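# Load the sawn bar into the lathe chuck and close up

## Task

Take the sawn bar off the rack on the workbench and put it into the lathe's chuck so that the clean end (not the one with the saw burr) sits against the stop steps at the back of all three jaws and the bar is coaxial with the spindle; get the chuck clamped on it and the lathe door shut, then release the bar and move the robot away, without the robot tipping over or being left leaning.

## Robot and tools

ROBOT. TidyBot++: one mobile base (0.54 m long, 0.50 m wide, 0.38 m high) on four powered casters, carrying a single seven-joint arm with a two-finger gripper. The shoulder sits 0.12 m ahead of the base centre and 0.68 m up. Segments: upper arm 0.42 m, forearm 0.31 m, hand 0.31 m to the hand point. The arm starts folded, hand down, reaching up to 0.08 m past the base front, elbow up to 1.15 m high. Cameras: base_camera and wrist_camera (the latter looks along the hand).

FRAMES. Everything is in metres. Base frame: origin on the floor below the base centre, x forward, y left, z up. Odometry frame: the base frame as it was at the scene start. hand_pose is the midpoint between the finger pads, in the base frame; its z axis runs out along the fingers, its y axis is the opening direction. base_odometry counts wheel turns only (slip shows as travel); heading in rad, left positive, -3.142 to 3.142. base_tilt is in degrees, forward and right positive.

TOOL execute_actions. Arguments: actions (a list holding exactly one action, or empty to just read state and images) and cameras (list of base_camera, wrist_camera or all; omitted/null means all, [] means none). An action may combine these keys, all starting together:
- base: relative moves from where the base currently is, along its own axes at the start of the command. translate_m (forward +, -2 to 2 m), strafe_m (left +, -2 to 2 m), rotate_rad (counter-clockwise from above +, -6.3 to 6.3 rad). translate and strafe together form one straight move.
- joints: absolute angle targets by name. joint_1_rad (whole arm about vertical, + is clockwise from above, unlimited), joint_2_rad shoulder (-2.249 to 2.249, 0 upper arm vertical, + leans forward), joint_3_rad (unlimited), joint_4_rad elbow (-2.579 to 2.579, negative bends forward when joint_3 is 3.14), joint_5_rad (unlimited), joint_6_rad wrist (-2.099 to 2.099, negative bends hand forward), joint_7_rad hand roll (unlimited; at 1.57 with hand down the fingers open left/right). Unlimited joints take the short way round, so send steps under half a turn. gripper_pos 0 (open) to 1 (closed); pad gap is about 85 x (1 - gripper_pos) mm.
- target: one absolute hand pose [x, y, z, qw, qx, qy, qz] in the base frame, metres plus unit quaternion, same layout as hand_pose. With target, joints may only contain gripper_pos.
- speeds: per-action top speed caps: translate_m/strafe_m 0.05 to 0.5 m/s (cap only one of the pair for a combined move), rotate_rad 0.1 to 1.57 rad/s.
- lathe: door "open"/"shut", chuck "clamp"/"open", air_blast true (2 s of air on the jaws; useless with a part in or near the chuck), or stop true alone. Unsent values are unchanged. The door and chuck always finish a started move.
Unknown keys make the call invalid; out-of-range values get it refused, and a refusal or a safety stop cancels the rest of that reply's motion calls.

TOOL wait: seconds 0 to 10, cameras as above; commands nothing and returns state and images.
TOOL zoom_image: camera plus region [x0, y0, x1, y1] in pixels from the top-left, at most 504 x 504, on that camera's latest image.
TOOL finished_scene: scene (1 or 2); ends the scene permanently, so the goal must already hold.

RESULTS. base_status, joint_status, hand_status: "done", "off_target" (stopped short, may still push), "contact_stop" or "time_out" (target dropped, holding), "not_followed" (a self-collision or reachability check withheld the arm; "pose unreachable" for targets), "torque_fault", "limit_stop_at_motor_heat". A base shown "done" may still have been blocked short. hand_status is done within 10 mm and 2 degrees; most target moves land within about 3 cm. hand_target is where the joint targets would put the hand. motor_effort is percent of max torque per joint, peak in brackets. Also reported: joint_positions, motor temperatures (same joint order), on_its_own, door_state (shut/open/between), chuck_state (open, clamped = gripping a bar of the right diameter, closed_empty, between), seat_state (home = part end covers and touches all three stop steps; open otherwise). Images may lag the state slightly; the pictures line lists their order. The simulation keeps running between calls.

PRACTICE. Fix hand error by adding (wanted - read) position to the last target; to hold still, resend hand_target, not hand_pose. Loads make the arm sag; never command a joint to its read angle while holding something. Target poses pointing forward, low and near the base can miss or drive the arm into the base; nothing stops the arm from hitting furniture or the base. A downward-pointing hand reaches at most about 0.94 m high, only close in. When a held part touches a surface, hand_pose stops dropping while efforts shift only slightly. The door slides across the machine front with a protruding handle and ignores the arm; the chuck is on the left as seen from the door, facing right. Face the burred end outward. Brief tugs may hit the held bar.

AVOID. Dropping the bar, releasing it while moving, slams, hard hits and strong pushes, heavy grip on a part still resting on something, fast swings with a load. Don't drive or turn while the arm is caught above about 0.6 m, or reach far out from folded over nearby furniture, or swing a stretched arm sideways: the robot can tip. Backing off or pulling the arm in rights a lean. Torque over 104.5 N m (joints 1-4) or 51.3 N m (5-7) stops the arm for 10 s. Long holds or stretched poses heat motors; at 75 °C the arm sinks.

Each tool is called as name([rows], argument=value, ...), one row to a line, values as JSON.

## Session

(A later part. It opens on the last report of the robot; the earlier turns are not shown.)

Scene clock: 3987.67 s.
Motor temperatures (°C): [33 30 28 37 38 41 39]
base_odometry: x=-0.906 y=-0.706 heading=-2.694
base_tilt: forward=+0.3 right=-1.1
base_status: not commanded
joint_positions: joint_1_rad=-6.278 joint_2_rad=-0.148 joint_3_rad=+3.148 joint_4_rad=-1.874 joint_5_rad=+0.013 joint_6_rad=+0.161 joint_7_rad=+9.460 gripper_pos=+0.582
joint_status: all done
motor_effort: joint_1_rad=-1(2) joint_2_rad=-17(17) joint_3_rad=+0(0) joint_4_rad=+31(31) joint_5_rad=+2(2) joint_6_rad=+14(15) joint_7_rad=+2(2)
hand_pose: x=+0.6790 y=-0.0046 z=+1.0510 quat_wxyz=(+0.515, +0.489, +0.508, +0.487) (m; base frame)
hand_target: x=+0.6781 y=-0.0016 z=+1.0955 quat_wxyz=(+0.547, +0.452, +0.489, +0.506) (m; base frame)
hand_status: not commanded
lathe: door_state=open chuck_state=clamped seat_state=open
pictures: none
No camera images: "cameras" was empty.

execute_actions([
  {"joints": {"joint_7_rad": -3.12}},
], cameras=[])

Scene clock: 3990.03 s.
Motor temperatures (°C): [33 30 28 37 38 41 39]
base_odometry: x=-0.906 y=-0.706 heading=-2.694
base_tilt: forward=+0.3 right=-1.0
base_status: not commanded
joint_positions: joint_1_rad=-6.278 joint_2_rad=-0.148 joint_3_rad=+3.148 joint_4_rad=-1.874 joint_5_rad=+0.013 joint_6_rad=+0.161 joint_7_rad=+9.456 gripper_pos=+0.582
joint_status: all done
motor_effort: joint_1_rad=-1(2) joint_2_rad=-16(17) joint_3_rad=+0(0) joint_4_rad=+31(31) joint_5_rad=+1(2) joint_6_rad=+14(15) joint_7_rad=+2(2)
hand_pose: x=+0.6790 y=-0.0046 z=+1.0510 quat_wxyz=(+0.514, +0.490, +0.507, +0.488) (m; base frame)
hand_target: x=+0.6781 y=-0.0016 z=+1.0955 quat_wxyz=(+0.544, +0.455, +0.486, +0.510) (m; base frame)
hand_status: not commanded
lathe: door_state=open chuck_state=clamped seat_state=open
pictures: none
No camera images: "cameras" was empty.

execute_actions([
  {"joints": {"joint_7_rad": -3.134}},
], cameras=[])

Scene clock: 3995.63 s.
Motor temperatures (°C): [33 30 28 37 38 41 39]
base_odometry: x=-0.906 y=-0.706 heading=-2.694
base_tilt: forward=+0.3 right=-1.1
base_status: not commanded
joint_positions: joint_1_rad=-6.278 joint_2_rad=-0.148 joint_3_rad=+3.148 joint_4_rad=-1.874 joint_5_rad=+0.013 joint_6_rad=+0.161 joint_7_rad=+9.448 gripper_pos=+0.582
joint_status: all done
motor_effort: joint_1_rad=-1(2) joint_2_rad=-17(17) joint_3_rad=+0(1) joint_4_rad=+31(31) joint_5_rad=+1(2) joint_6_rad=+14(15) joint_7_rad=+2(2)
hand_pose: x=+0.6790 y=-0.0046 z=+1.0510 quat_wxyz=(+0.512, +0.492, +0.505, +0.490) (m; base frame)
hand_target: x=+0.6781 y=-0.0016 z=+1.0955 quat_wxyz=(+0.541, +0.459, +0.483, +0.513) (m; base frame)
hand_status: not commanded
lathe: door_state=open chuck_state=clamped seat_state=open
pictures: none
No camera images: "cameras" was empty.

execute_actions([
  {"joints": {"joint_7_rad": -3.148}},
], cameras=[])

Scene clock: 4002.17 s.
Motor temperatures (°C): [33 30 28 37 38 41 39]
base_odometry: x=-0.906 y=-0.706 heading=-2.694
base_tilt: forward=+0.3 right=-1.1
base_status: not commanded
joint_positions: joint_1_rad=-6.278 joint_2_rad=-0.148 joint_3_rad=+3.148 joint_4_rad=-1.874 joint_5_rad=+0.013 joint_6_rad=+0.161 joint_7_rad=+9.444 gripper_pos=+0.582
joint_status: all done
motor_effort: joint_1_rad=-2(2) joint_2_rad=-17(17) joint_3_rad=-1(1) joint_4_rad=+31(31) joint_5_rad=-1(2) joint_6_rad=+14(14) joint_7_rad=-1(2)
hand_pose: x=+0.6790 y=-0.0046 z=+1.0510 quat_wxyz=(+0.511, +0.493, +0.504, +0.491) (m; base frame)
hand_target: x=+0.6781 y=-0.0016 z=+1.0955 quat_wxyz=(+0.537, +0.462, +0.480, +0.517) (m; base frame)
hand_status: not commanded
lathe: door_state=open chuck_state=clamped seat_state=open
pictures: none
No camera images: "cameras" was empty.

execute_actions([
  {"joints": {"joint_7_rad": -3.117}, "lathe": {"chuck": "open"}},
], cameras=["wrist_camera"])

wait(seconds=1.0, cameras=["wrist_camera"])

Scene clock: 4010.63 s.
Motor temperatures (°C): [33 30 28 38 38 41 39]
base_odometry: x=-0.906 y=-0.706 heading=-2.694
base_tilt: forward=+0.3 right=-1.0
base_status: not commanded
joint_positions: joint_1_rad=-6.278 joint_2_rad=-0.145 joint_3_rad=+3.148 joint_4_rad=-1.871 joint_5_rad=+0.013 joint_6_rad=+0.162 joint_7_rad=+9.453 gripper_pos=+0.582
joint_status: all done
motor_effort: joint_1_rad=-1(2) joint_2_rad=-21(22) joint_3_rad=+0(1) joint_4_rad=+28(31) joint_5_rad=-1(1) joint_6_rad=+13(14) joint_7_rad=+0(1)
hand_pose: x=+0.6800 y=-0.0046 z=+1.0514 quat_wxyz=(+0.514, +0.491, +0.506, +0.489) (m; base frame)
hand_target: x=+0.6781 y=-0.0016 z=+1.0955 quat_wxyz=(+0.545, +0.455, +0.487, +0.509) (m; base frame)
hand_status: not commanded
lathe: door_state=open chuck_state=between seat_state=open
pictures: wrist_camera
Images, in order (width x height): wrist_camera 644x476.

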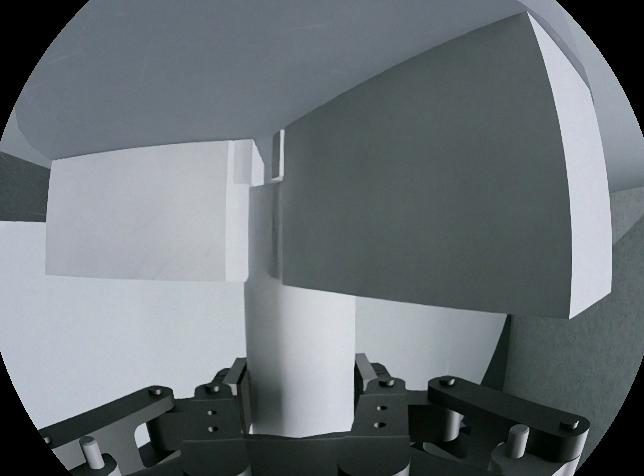

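Scene clock: 4011.63 s.
Motor temperatures (°C): [33 30 28 38 38 41 39]
base_odometry: x=-0.906 y=-0.706 heading=-2.694
base_tilt: forward=+0.3 right=-1.1
base_status: not commanded
joint_positions: joint_1_rad=-6.278 joint_2_rad=-0.144 joint_3_rad=+3.148 joint_4_rad=-1.871 joint_5_rad=+0.013 joint_6_rad=+0.162 joint_7_rad=+9.453 gripper_pos=+0.582
joint_status: all done
motor_effort: joint_1_rad=-1(2) joint_2_rad=-21(22) joint_3_rad=+0(1) joint_4_rad=+28(31) joint_5_rad=-1(1) joint_6_rad=+13(14) joint_7_rad=+0(1)
hand_pose: x=+0.6805 y=-0.0046 z=+1.0508 quat_wxyz=(+0.513, +0.491, +0.506, +0.489) (m; base frame)
hand_target: x=+0.6781 y=-0.0016 z=+1.0955 quat_wxyz=(+0.545, +0.455, +0.487, +0.509) (m; base frame)
hand_status: not commanded
wait: 1.00 s; at rest by 0.27 s
lathe: door_state=open chuck_state=open seat_state=open
pictures: wrist_camera
Images, in order (width x height): wrist_camera 644x476.

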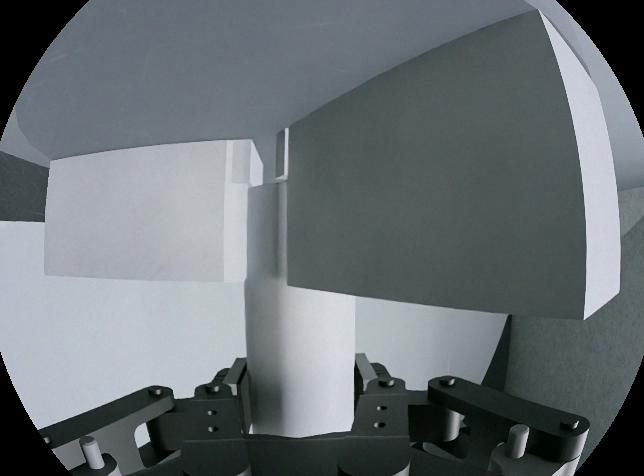

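execute_actions([
  {"base": {"strafe_m": 0.002}, "joints": {"joint_7_rad": -3.124}, "speeds": {"strafe_m": 0.05}},
], cameras=["wrist_camera"])

zoom_image(camera="wrist_camera", region=[220, 120, 340, 210])

Scene clock: 4016.20 s.
Motor temperatures (°C): [33 30 28 38 38 41 39]
base_odometry: x=-0.906 y=-0.708 heading=-2.694
base_tilt: forward=+0.3 right=-1.1
base_status: done
joint_positions: joint_1_rad=-6.276 joint_2_rad=-0.144 joint_3_rad=+3.149 joint_4_rad=-1.871 joint_5_rad=+0.013 joint_6_rad=+0.162 joint_7_rad=+9.450 gripper_pos=+0.582
joint_status: all done
motor_effort: joint_1_rad=+0(6) joint_2_rad=-20(22) joint_3_rad=+0(6) joint_4_rad=+28(29) joint_5_rad=+0(2) joint_6_rad=+13(13) joint_7_rad=+0(1)
hand_pose: x=+0.6805 y=-0.0067 z=+1.0508 quat_wxyz=(+0.514, +0.493, +0.505, +0.489) (m; base frame)
hand_target: x=+0.6781 y=-0.0016 z=+1.0955 quat_wxyz=(+0.543, +0.456, +0.485, +0.511) (m; base frame)
hand_status: not commanded
lathe: door_state=open chuck_state=open seat_state=open
pictures: wrist_camera
Images, in order (width x height): wrist_camera 644x476.

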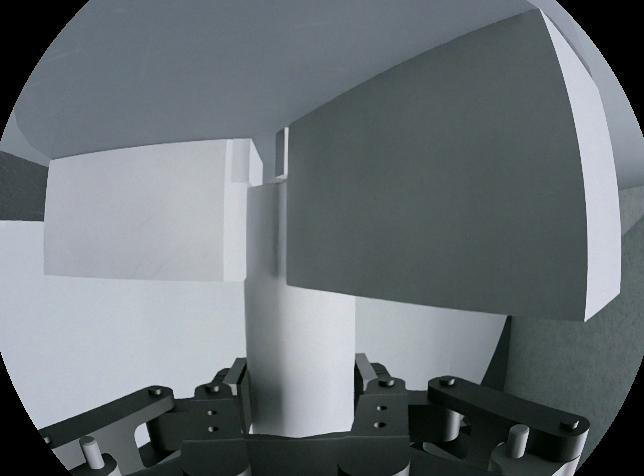

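Scaled by 4.200.

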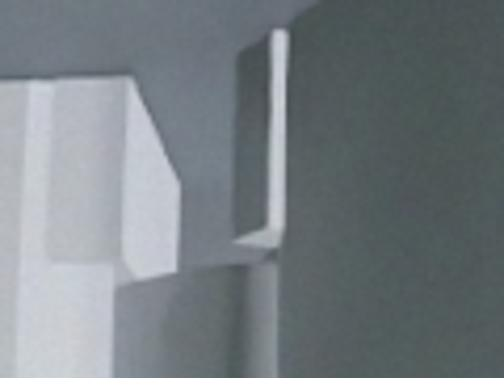

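execute_actions([
  {"joints": {"joint_1_rad": -6.29}},
], cameras=[])

Scene clock: 4035.67 s.
Motor temperatures (°C): [33 30 28 38 38 41 39]
base_odometry: x=-0.906 y=-0.708 heading=-2.694
base_tilt: forward=+0.3 right=-1.1
base_status: not commanded
joint_positions: joint_1_rad=-6.277 joint_2_rad=-0.144 joint_3_rad=+3.150 joint_4_rad=-1.871 joint_5_rad=+0.013 joint_6_rad=+0.162 joint_7_rad=+9.450 gripper_pos=+0.582
joint_status: all done
motor_effort: joint_1_rad=-2(4) joint_2_rad=-20(21) joint_3_rad=-1(3) joint_4_rad=+29(29) joint_5_rad=+0(2) joint_6_rad=+13(14) joint_7_rad=+0(0)
hand_pose: x=+0.6805 y=-0.0064 z=+1.0508 quat_wxyz=(+0.513, +0.492, +0.505, +0.489) (m; base frame)
hand_target: x=+0.6780 y=+0.0051 z=+1.0955 quat_wxyz=(+0.540, +0.453, +0.488, +0.514) (m; base frame)
hand_status: not commanded
lathe: door_state=open chuck_state=open seat_state=open
pictures: none
No camera images: "cameras" was empty.

execute_actions([
  {"joints": {"joint_1_rad": -6.302}},
], cameras=[])

Scene clock: 4038.97 s.
Motor temperatures (°C): [33 30 28 38 38 41 39]
base_odometry: x=-0.906 y=-0.708 heading=-2.694
base_tilt: forward=+0.3 right=-1.0
base_status: not commanded
joint_positions: joint_1_rad=-6.278 joint_2_rad=-0.144 joint_3_rad=+3.150 joint_4_rad=-1.871 joint_5_rad=+0.013 joint_6_rad=+0.162 joint_7_rad=+9.450 gripper_pos=+0.582
joint_status: all done
motor_effort: joint_1_rad=-3(5) joint_2_rad=-20(21) joint_3_rad=-2(4) joint_4_rad=+28(29) joint_5_rad=-1(1) joint_6_rad=+13(14) joint_7_rad=+0(1)
hand_pose: x=+0.6805 y=-0.0062 z=+1.0508 quat_wxyz=(+0.513, +0.492, +0.505, +0.489) (m; base frame)
hand_target: x=+0.6779 y=+0.0118 z=+1.0955 quat_wxyz=(+0.537, +0.451, +0.491, +0.517) (m; base frame)
hand_status: not commanded
lathe: door_state=open chuck_state=open seat_state=open
pictures: none
No camera images: "cameras" was empty.

execute_actions([
  {"joints": {"joint_1_rad": -6.32}},
], cameras=["wrist_camera"])

zoom_image(camera="wrist_camera", region=[220, 120, 340, 210])

Scene clock: 4044.77 s.
Motor temperatures (°C): [33 30 28 38 38 41 39]
base_odometry: x=-0.906 y=-0.708 heading=-2.694
base_tilt: forward=+0.3 right=-1.0
base_status: not commanded
joint_positions: joint_1_rad=-6.283 joint_2_rad=-0.144 joint_3_rad=+3.154 joint_4_rad=-1.871 joint_5_rad=+0.013 joint_6_rad=+0.162 joint_7_rad=+9.450 gripper_pos=+0.582
joint_status: all done
motor_effort: joint_1_rad=-5(7) joint_2_rad=-20(21) joint_3_rad=-4(5) joint_4_rad=+29(30) joint_5_rad=-1(1) joint_6_rad=+14(14) joint_7_rad=+0(1)
hand_pose: x=+0.6806 y=-0.0061 z=+1.0508 quat_wxyz=(+0.513, +0.492, +0.505, +0.489) (m; base frame)
hand_target: x=+0.6776 y=+0.0218 z=+1.0955 quat_wxyz=(+0.533, +0.446, +0.495, +0.522) (m; base frame)
hand_status: not commanded
lathe: door_state=open chuck_state=open seat_state=open
pictures: wrist_camera
Images, in order (width x height): wrist_camera 644x476.

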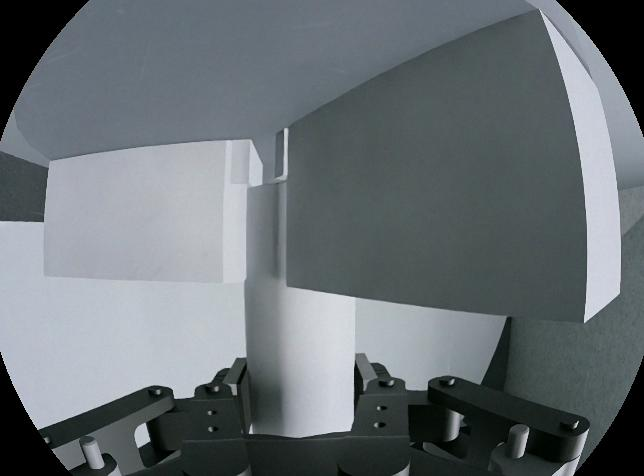

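Scaled by 4.200.

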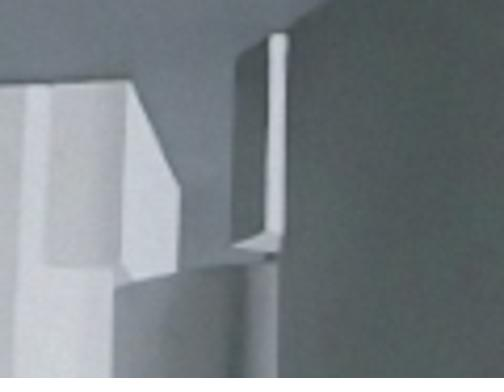

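zoom_image(camera="wrist_camera", region=[240, 165, 300, 205])

Scaled by 8.400.

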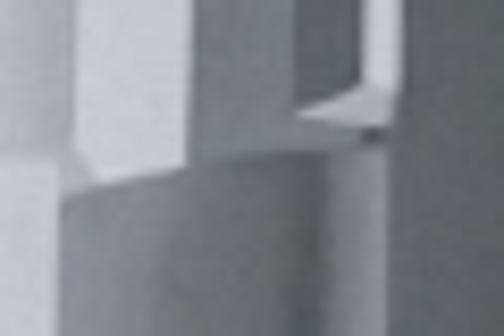

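zoom_image(camera="wrist_camera", region=[268, 168, 298, 190])

Scaled by 16.800.

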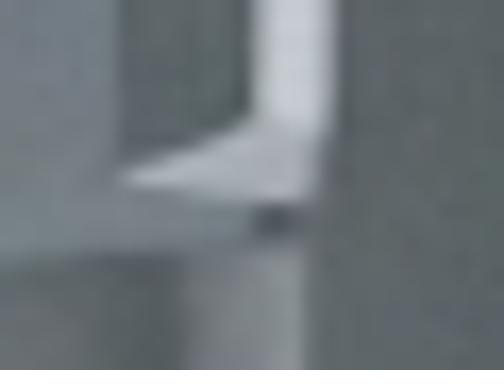

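execute_actions([
  {"base": {"translate_m": -0.0025}, "speeds": {"translate_m": 0.05}},
], cameras=["wrist_camera"])

zoom_image(camera="wrist_camera", region=[240, 165, 300, 205])

Scene clock: 4083.87 s.
Motor temperatures (°C): [33 30 28 38 38 41 39]
base_odometry: x=-0.904 y=-0.707 heading=-2.694
base_tilt: forward=+0.3 right=-1.0
base_status: done
joint_positions: joint_1_rad=-6.285 joint_2_rad=-0.142 joint_3_rad=+3.155 joint_4_rad=-1.870 joint_5_rad=+0.013 joint_6_rad=+0.163 joint_7_rad=+9.450 gripper_pos=+0.582
joint_status: not commanded
motor_effort: joint_1_rad=-6(7) joint_2_rad=-22(28) joint_3_rad=-5(6) joint_4_rad=+28(29) joint_5_rad=-1(1) joint_6_rad=+13(14) joint_7_rad=+0(1)
hand_pose: x=+0.6814 y=-0.0050 z=+1.0511 quat_wxyz=(+0.513, +0.492, +0.505, +0.490) (m; base frame)
hand_target: x=+0.6776 y=+0.0218 z=+1.0955 quat_wxyz=(+0.533, +0.446, +0.495, +0.522) (m; base frame)
hand_status: not commanded
lathe: door_state=open chuck_state=open seat_state=open
pictures: wrist_camera
Images, in order (width x height): wrist_camera 644x476.

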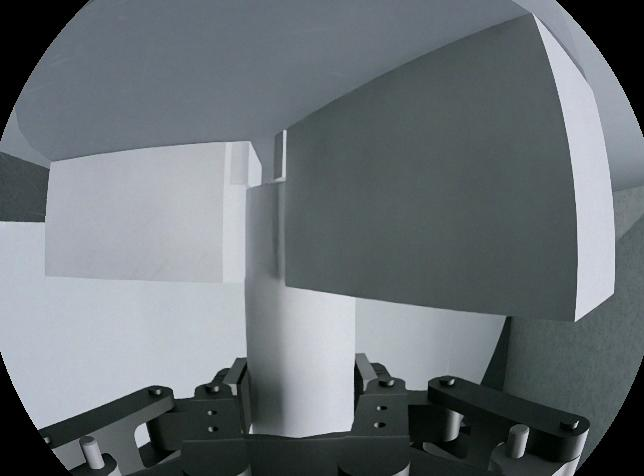

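Scaled by 8.400.

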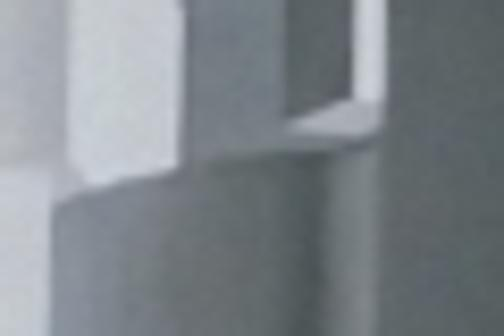

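execute_actions([
  {"base": {"translate_m": -0.002}, "speeds": {"translate_m": 0.05}},
], cameras=["wrist_camera"])

zoom_image(camera="wrist_camera", region=[240, 165, 300, 205])

Scene clock: 4089.07 s.
Motor temperatures (°C): [33 30 28 38 37 41 39]
base_odometry: x=-0.902 y=-0.706 heading=-2.694
base_tilt: forward=+0.3 right=-1.0
base_status: done
joint_positions: joint_1_rad=-6.288 joint_2_rad=-0.141 joint_3_rad=+3.156 joint_4_rad=-1.869 joint_5_rad=+0.013 joint_6_rad=+0.163 joint_7_rad=+9.450 gripper_pos=+0.582
joint_status: not commanded
motor_effort: joint_1_rad=-4(8) joint_2_rad=-21(28) joint_3_rad=-4(7) joint_4_rad=+28(30) joint_5_rad=+0(1) joint_6_rad=+13(14) joint_7_rad=-1(1)
hand_pose: x=+0.6817 y=-0.0045 z=+1.0511 quat_wxyz=(+0.513, +0.491, +0.505, +0.490) (m; base frame)
hand_target: x=+0.6776 y=+0.0218 z=+1.0955 quat_wxyz=(+0.533, +0.446, +0.495, +0.522) (m; base frame)
hand_status: not commanded
lathe: door_state=open chuck_state=open seat_state=open
pictures: wrist_camera
Images, in order (width x height): wrist_camera 644x476.

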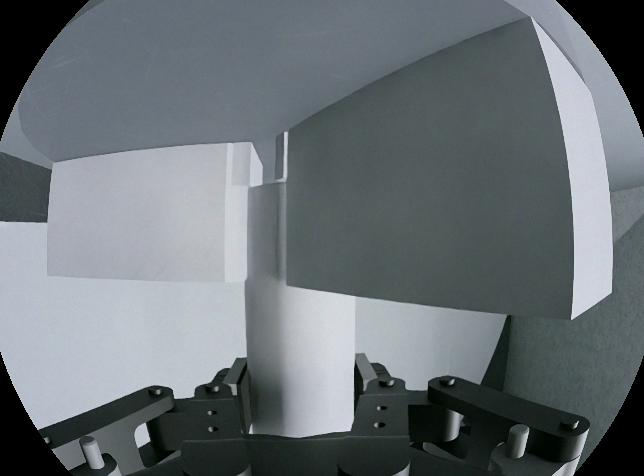

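Scaled by 8.400.

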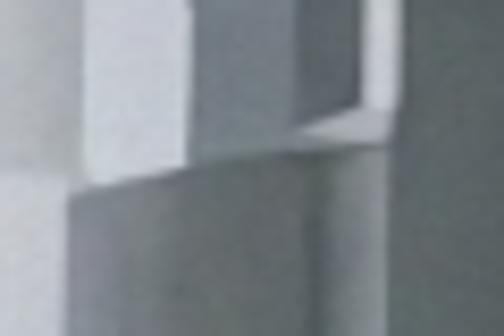

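execute_actions([
  {"lathe": {"chuck": "clamp"}},
], cameras=[])

wait(seconds=1.0, cameras=["wrist_camera"])

zoom_image(camera="wrist_camera", region=[240, 165, 300, 205])

Scene clock: 4093.90 s.
Motor temperatures (°C): [33 30 28 38 37 41 39]
base_odometry: x=-0.902 y=-0.706 heading=-2.694
base_tilt: forward=+0.3 right=-1.0
base_status: not commanded
joint_positions: joint_1_rad=-6.288 joint_2_rad=-0.141 joint_3_rad=+3.156 joint_4_rad=-1.869 joint_5_rad=+0.013 joint_6_rad=+0.163 joint_7_rad=+9.450 gripper_pos=+0.582
joint_status: not commanded
motor_effort: joint_1_rad=-5(5) joint_2_rad=-21(22) joint_3_rad=-5(5) joint_4_rad=+28(29) joint_5_rad=+0(1) joint_6_rad=+13(14) joint_7_rad=+0(1)
hand_pose: x=+0.6817 y=-0.0044 z=+1.0511 quat_wxyz=(+0.512, +0.491, +0.505, +0.490) (m; base frame)
hand_target: x=+0.6776 y=+0.0218 z=+1.0955 quat_wxyz=(+0.533, +0.446, +0.495, +0.522) (m; base frame)
hand_status: not commanded
lathe: door_state=open chuck_state=between seat_state=home
pictures: none
No camera images: "cameras" was empty.

Scene clock: 4094.90 s.
Motor temperatures (°C): [33 30 28 38 37 41 39]
base_odometry: x=-0.902 y=-0.706 heading=-2.694
base_tilt: forward=+0.3 right=-1.0
base_status: not commanded
joint_positions: joint_1_rad=-6.288 joint_2_rad=-0.139 joint_3_rad=+3.156 joint_4_rad=-1.868 joint_5_rad=+0.013 joint_6_rad=+0.164 joint_7_rad=+9.450 gripper_pos=+0.582
joint_status: not commanded
motor_effort: joint_1_rad=-5(5) joint_2_rad=-22(22) joint_3_rad=-4(5) joint_4_rad=+27(29) joint_5_rad=+0(1) joint_6_rad=+12(14) joint_7_rad=+0(1)
hand_pose: x=+0.6825 y=-0.0044 z=+1.0511 quat_wxyz=(+0.512, +0.491, +0.505, +0.490) (m; base frame)
hand_target: x=+0.6776 y=+0.0218 z=+1.0955 quat_wxyz=(+0.533, +0.446, +0.495, +0.522) (m; base frame)
hand_status: not commanded
wait: 1.00 s; at rest by 0.27 s
lathe: door_state=open chuck_state=clamped seat_state=home
pictures: wrist_camera
Images, in order (width x height): wrist_camera 644x476.

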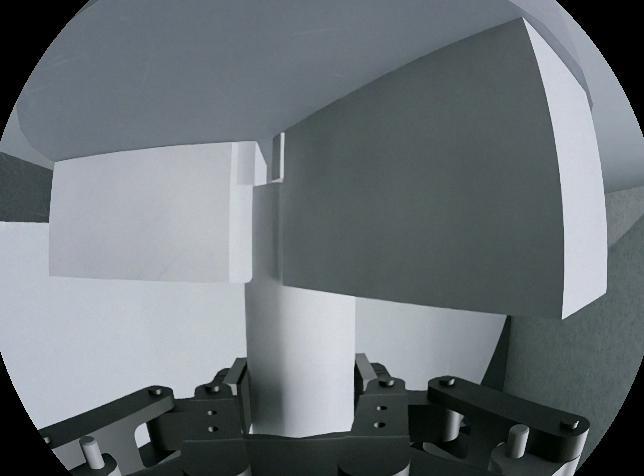

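Scaled by 8.400.

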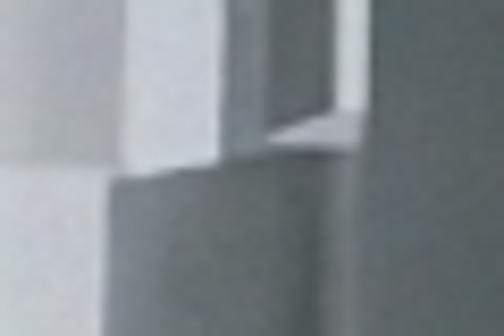

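execute_actions([
  {"joints": {"joint_1_rad": -6.286, "joint_3_rad": 3.155}},
], cameras=[])

execute_actions([
  {"joints": {"gripper_pos": 0.0}},
], cameras=["wrist_camera", "base_camera"])

Scene clock: 4104.83 s.
Motor temperatures (°C): [33 30 28 38 37 41 39]
base_odometry: x=-0.902 y=-0.706 heading=-2.694
base_tilt: forward=+0.3 right=-1.1
base_status: not commanded
joint_positions: joint_1_rad=-6.287 joint_2_rad=-0.139 joint_3_rad=+3.156 joint_4_rad=-1.868 joint_5_rad=+0.013 joint_6_rad=+0.164 joint_7_rad=+9.450 gripper_pos=+0.582
joint_status: all done
motor_effort: joint_1_rad=-2(6) joint_2_rad=-22(23) joint_3_rad=-1(4) joint_4_rad=+27(28) joint_5_rad=-1(1) joint_6_rad=+12(12) joint_7_rad=+0(1)
hand_pose: x=+0.6825 y=-0.0049 z=+1.0511 quat_wxyz=(+0.513, +0.492, +0.505, +0.490) (m; base frame)
hand_target: x=+0.6782 y=-0.0021 z=+1.0955 quat_wxyz=(+0.543, +0.457, +0.485, +0.511) (m; base frame)
hand_status: not commanded
lathe: door_state=open chuck_state=clamped seat_state=home
pictures: none
No camera images: "cameras" was empty.

Scene clock: 4105.93 s.
Motor temperatures (°C): [33 30 28 38 37 41 39]
base_odometry: x=-0.902 y=-0.706 heading=-2.694
base_tilt: forward=+0.3 right=-1.0
base_status: not commanded
joint_positions: joint_1_rad=-6.287 joint_2_rad=-0.147 joint_3_rad=+3.156 joint_4_rad=-1.848 joint_5_rad=+0.013 joint_6_rad=+0.181 joint_7_rad=+9.450 gripper_pos=+0.000
joint_status: all done
motor_effort: joint_1_rad=-1(2) joint_2_rad=-17(25) joint_3_rad=+0(1) joint_4_rad=+23(27) joint_5_rad=+0(1) joint_6_rad=+9(12) joint_7_rad=+0(1)
hand_pose: x=+0.6803 y=-0.0048 z=+1.0727 quat_wxyz=(+0.524, +0.481, +0.494, +0.501) (m; base frame)
hand_target: x=+0.6782 y=-0.0021 z=+1.0955 quat_wxyz=(+0.543, +0.457, +0.485, +0.511) (m; base frame)
hand_status: not commanded
lathe: door_state=open chuck_state=clamped seat_state=home
pictures: base_camera, wrist_camera
Images, in order (width x height): base_camera 644x364, wrist_camera 644x476.

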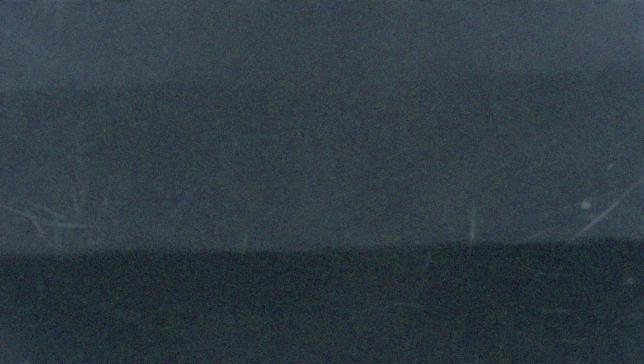

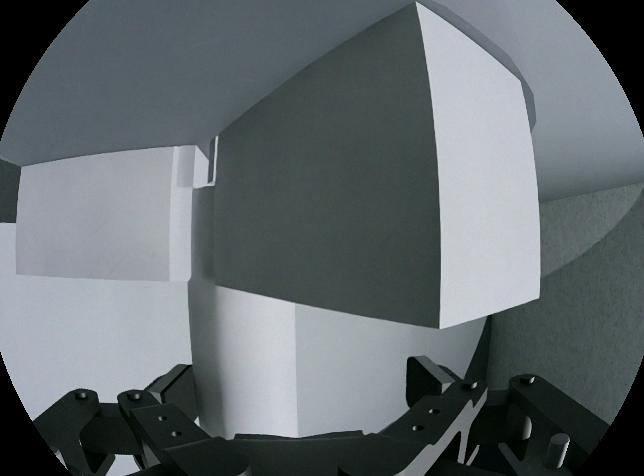

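execute_actions([
  {"joints": {"joint_4_rad": -1.872}},
], cameras=["wrist_camera"])

Scene clock: 4113.33 s.
Motor temperatures (°C): [33 30 28 37 37 41 39]
base_odometry: x=-0.902 y=-0.706 heading=-2.694
base_tilt: forward=+0.3 right=-1.1
base_status: not commanded
joint_positions: joint_1_rad=-6.287 joint_2_rad=-0.147 joint_3_rad=+3.156 joint_4_rad=-1.864 joint_5_rad=+0.013 joint_6_rad=+0.182 joint_7_rad=+9.450 gripper_pos=+0.000
joint_status: all done
motor_effort: joint_1_rad=-1(1) joint_2_rad=-17(18) joint_3_rad=+0(0) joint_4_rad=+23(24) joint_5_rad=-1(2) joint_6_rad=+8(9) joint_7_rad=+0(0)
hand_pose: x=+0.6798 y=-0.0048 z=+1.0633 quat_wxyz=(+0.520, +0.484, +0.498, +0.497) (m; base frame)
hand_target: x=+0.6777 y=-0.0021 z=+1.0750 quat_wxyz=(+0.535, +0.465, +0.494, +0.504) (m; base frame)
hand_status: not commanded
lathe: door_state=open chuck_state=clamped seat_state=home
pictures: wrist_camera
Images, in order (width x height): wrist_camera 644x476.

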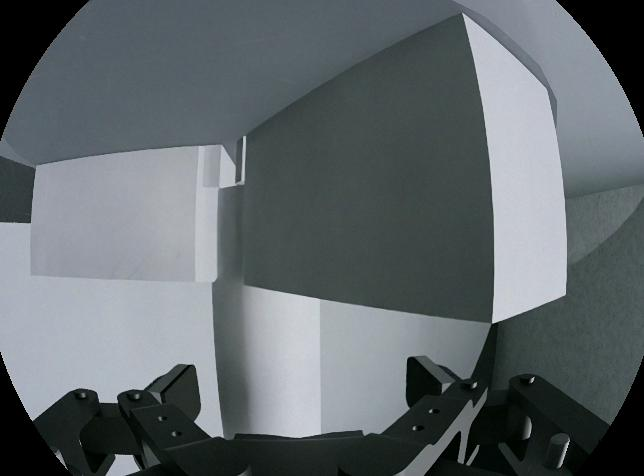

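execute_actions([
  {"base": {"translate_m": -0.6}},
], cameras=["wrist_camera"])

execute_actions([
  {"lathe": {"door": "shut"}},
], cameras=["wrist_camera", "base_camera"])

Scene clock: 4121.93 s.
Motor temperatures (°C): [33 30 28 37 37 41 39]
base_odometry: x=-0.361 y=-0.446 heading=-2.694
base_tilt: forward=+0.3 right=-1.0
base_status: done
joint_positions: joint_1_rad=-6.287 joint_2_rad=-0.157 joint_3_rad=+3.156 joint_4_rad=-1.864 joint_5_rad=+0.013 joint_6_rad=+0.183 joint_7_rad=+9.450 gripper_pos=+0.000
joint_status: not commanded
motor_effort: joint_1_rad=-1(1) joint_2_rad=-17(22) joint_3_rad=+0(1) joint_4_rad=+23(24) joint_5_rad=+0(2) joint_6_rad=+9(10) joint_7_rad=+0(1)
hand_pose: x=+0.6756 y=-0.0048 z=+1.0696 quat_wxyz=(+0.523, +0.481, +0.495, +0.500) (m; base frame)
hand_target: x=+0.6777 y=-0.0021 z=+1.0750 quat_wxyz=(+0.535, +0.465, +0.494, +0.504) (m; base frame)
hand_status: not commanded
lathe: door_state=open chuck_state=clamped seat_state=home
pictures: wrist_camera
Images, in order (width x height): wrist_camera 644x476.

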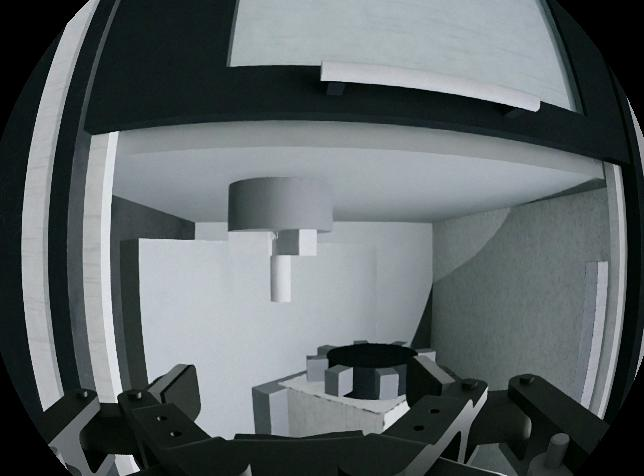

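Scene clock: 4122.23 s.
Motor temperatures (°C): [33 30 28 37 37 41 39]
base_odometry: x=-0.361 y=-0.446 heading=-2.694
base_tilt: forward=+0.3 right=-1.0
base_status: not commanded
joint_positions: joint_1_rad=-6.287 joint_2_rad=-0.157 joint_3_rad=+3.156 joint_4_rad=-1.864 joint_5_rad=+0.013 joint_6_rad=+0.183 joint_7_rad=+9.450 gripper_pos=+0.000
joint_status: not commanded
motor_effort: joint_1_rad=-1(1) joint_2_rad=-17(17) joint_3_rad=+0(0) joint_4_rad=+23(23) joint_5_rad=+0(1) joint_6_rad=+9(9) joint_7_rad=+0(1)
hand_pose: x=+0.6756 y=-0.0048 z=+1.0696 quat_wxyz=(+0.523, +0.481, +0.495, +0.500) (m; base frame)
hand_target: x=+0.6777 y=-0.0021 z=+1.0750 quat_wxyz=(+0.535, +0.465, +0.494, +0.504) (m; base frame)
hand_status: not commanded
lathe: door_state=between chuck_state=clamped seat_state=home
pictures: base_camera, wrist_camera
Images, in order (width x height): base_camera 644x364, wrist_camera 644x476.

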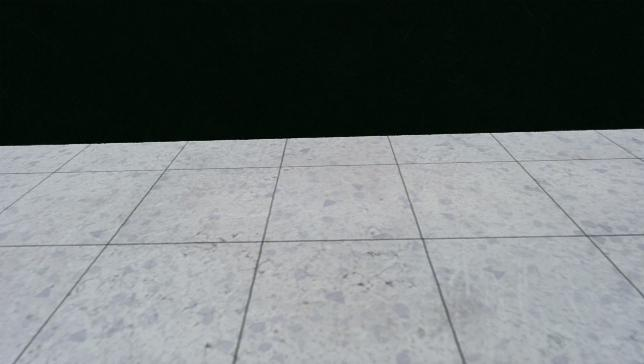

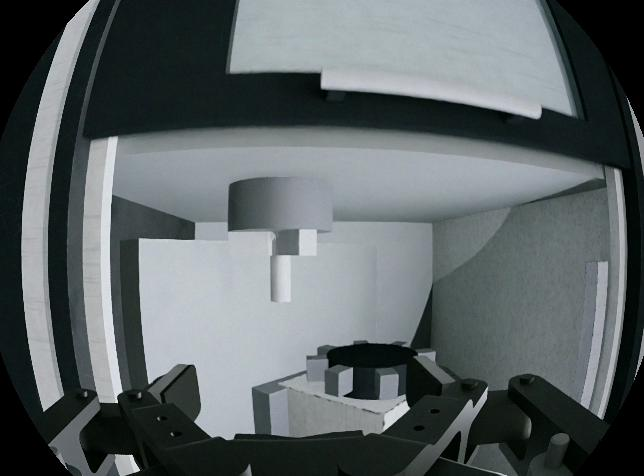

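wait(seconds=5, cameras=["wrist_camera"])

Scene clock: 4132.63 s.
Motor temperatures (°C): [33 30 28 37 37 41 39]
base_odometry: x=-0.361 y=-0.446 heading=-2.694
base_tilt: forward=+0.3 right=-1.0
base_status: not commanded
joint_positions: joint_1_rad=-6.287 joint_2_rad=-0.157 joint_3_rad=+3.156 joint_4_rad=-1.864 joint_5_rad=+0.013 joint_6_rad=+0.183 joint_7_rad=+9.450 gripper_pos=+0.000
joint_status: not commanded
motor_effort: joint_1_rad=-1(1) joint_2_rad=-17(17) joint_3_rad=+0(0) joint_4_rad=+23(23) joint_5_rad=-1(1) joint_6_rad=+9(9) joint_7_rad=+0(1)
hand_pose: x=+0.6756 y=-0.0048 z=+1.0696 quat_wxyz=(+0.523, +0.481, +0.495, +0.500) (m; base frame)
hand_target: x=+0.6777 y=-0.0021 z=+1.0750 quat_wxyz=(+0.535, +0.465, +0.494, +0.504) (m; base frame)
hand_status: not commanded
wait: 5.00 s; at rest from the start
lathe: door_state=shut chuck_state=clamped seat_state=home
pictures: wrist_camera
Images, in order (width x height): wrist_camera 644x476.

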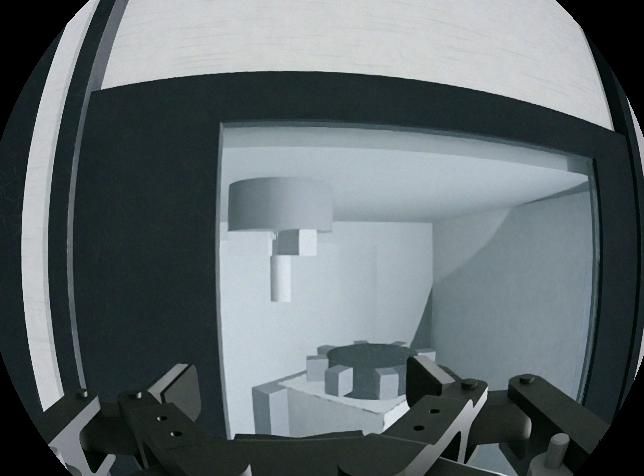

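finished_scene(scene=1)

The scene is finished: the task was done.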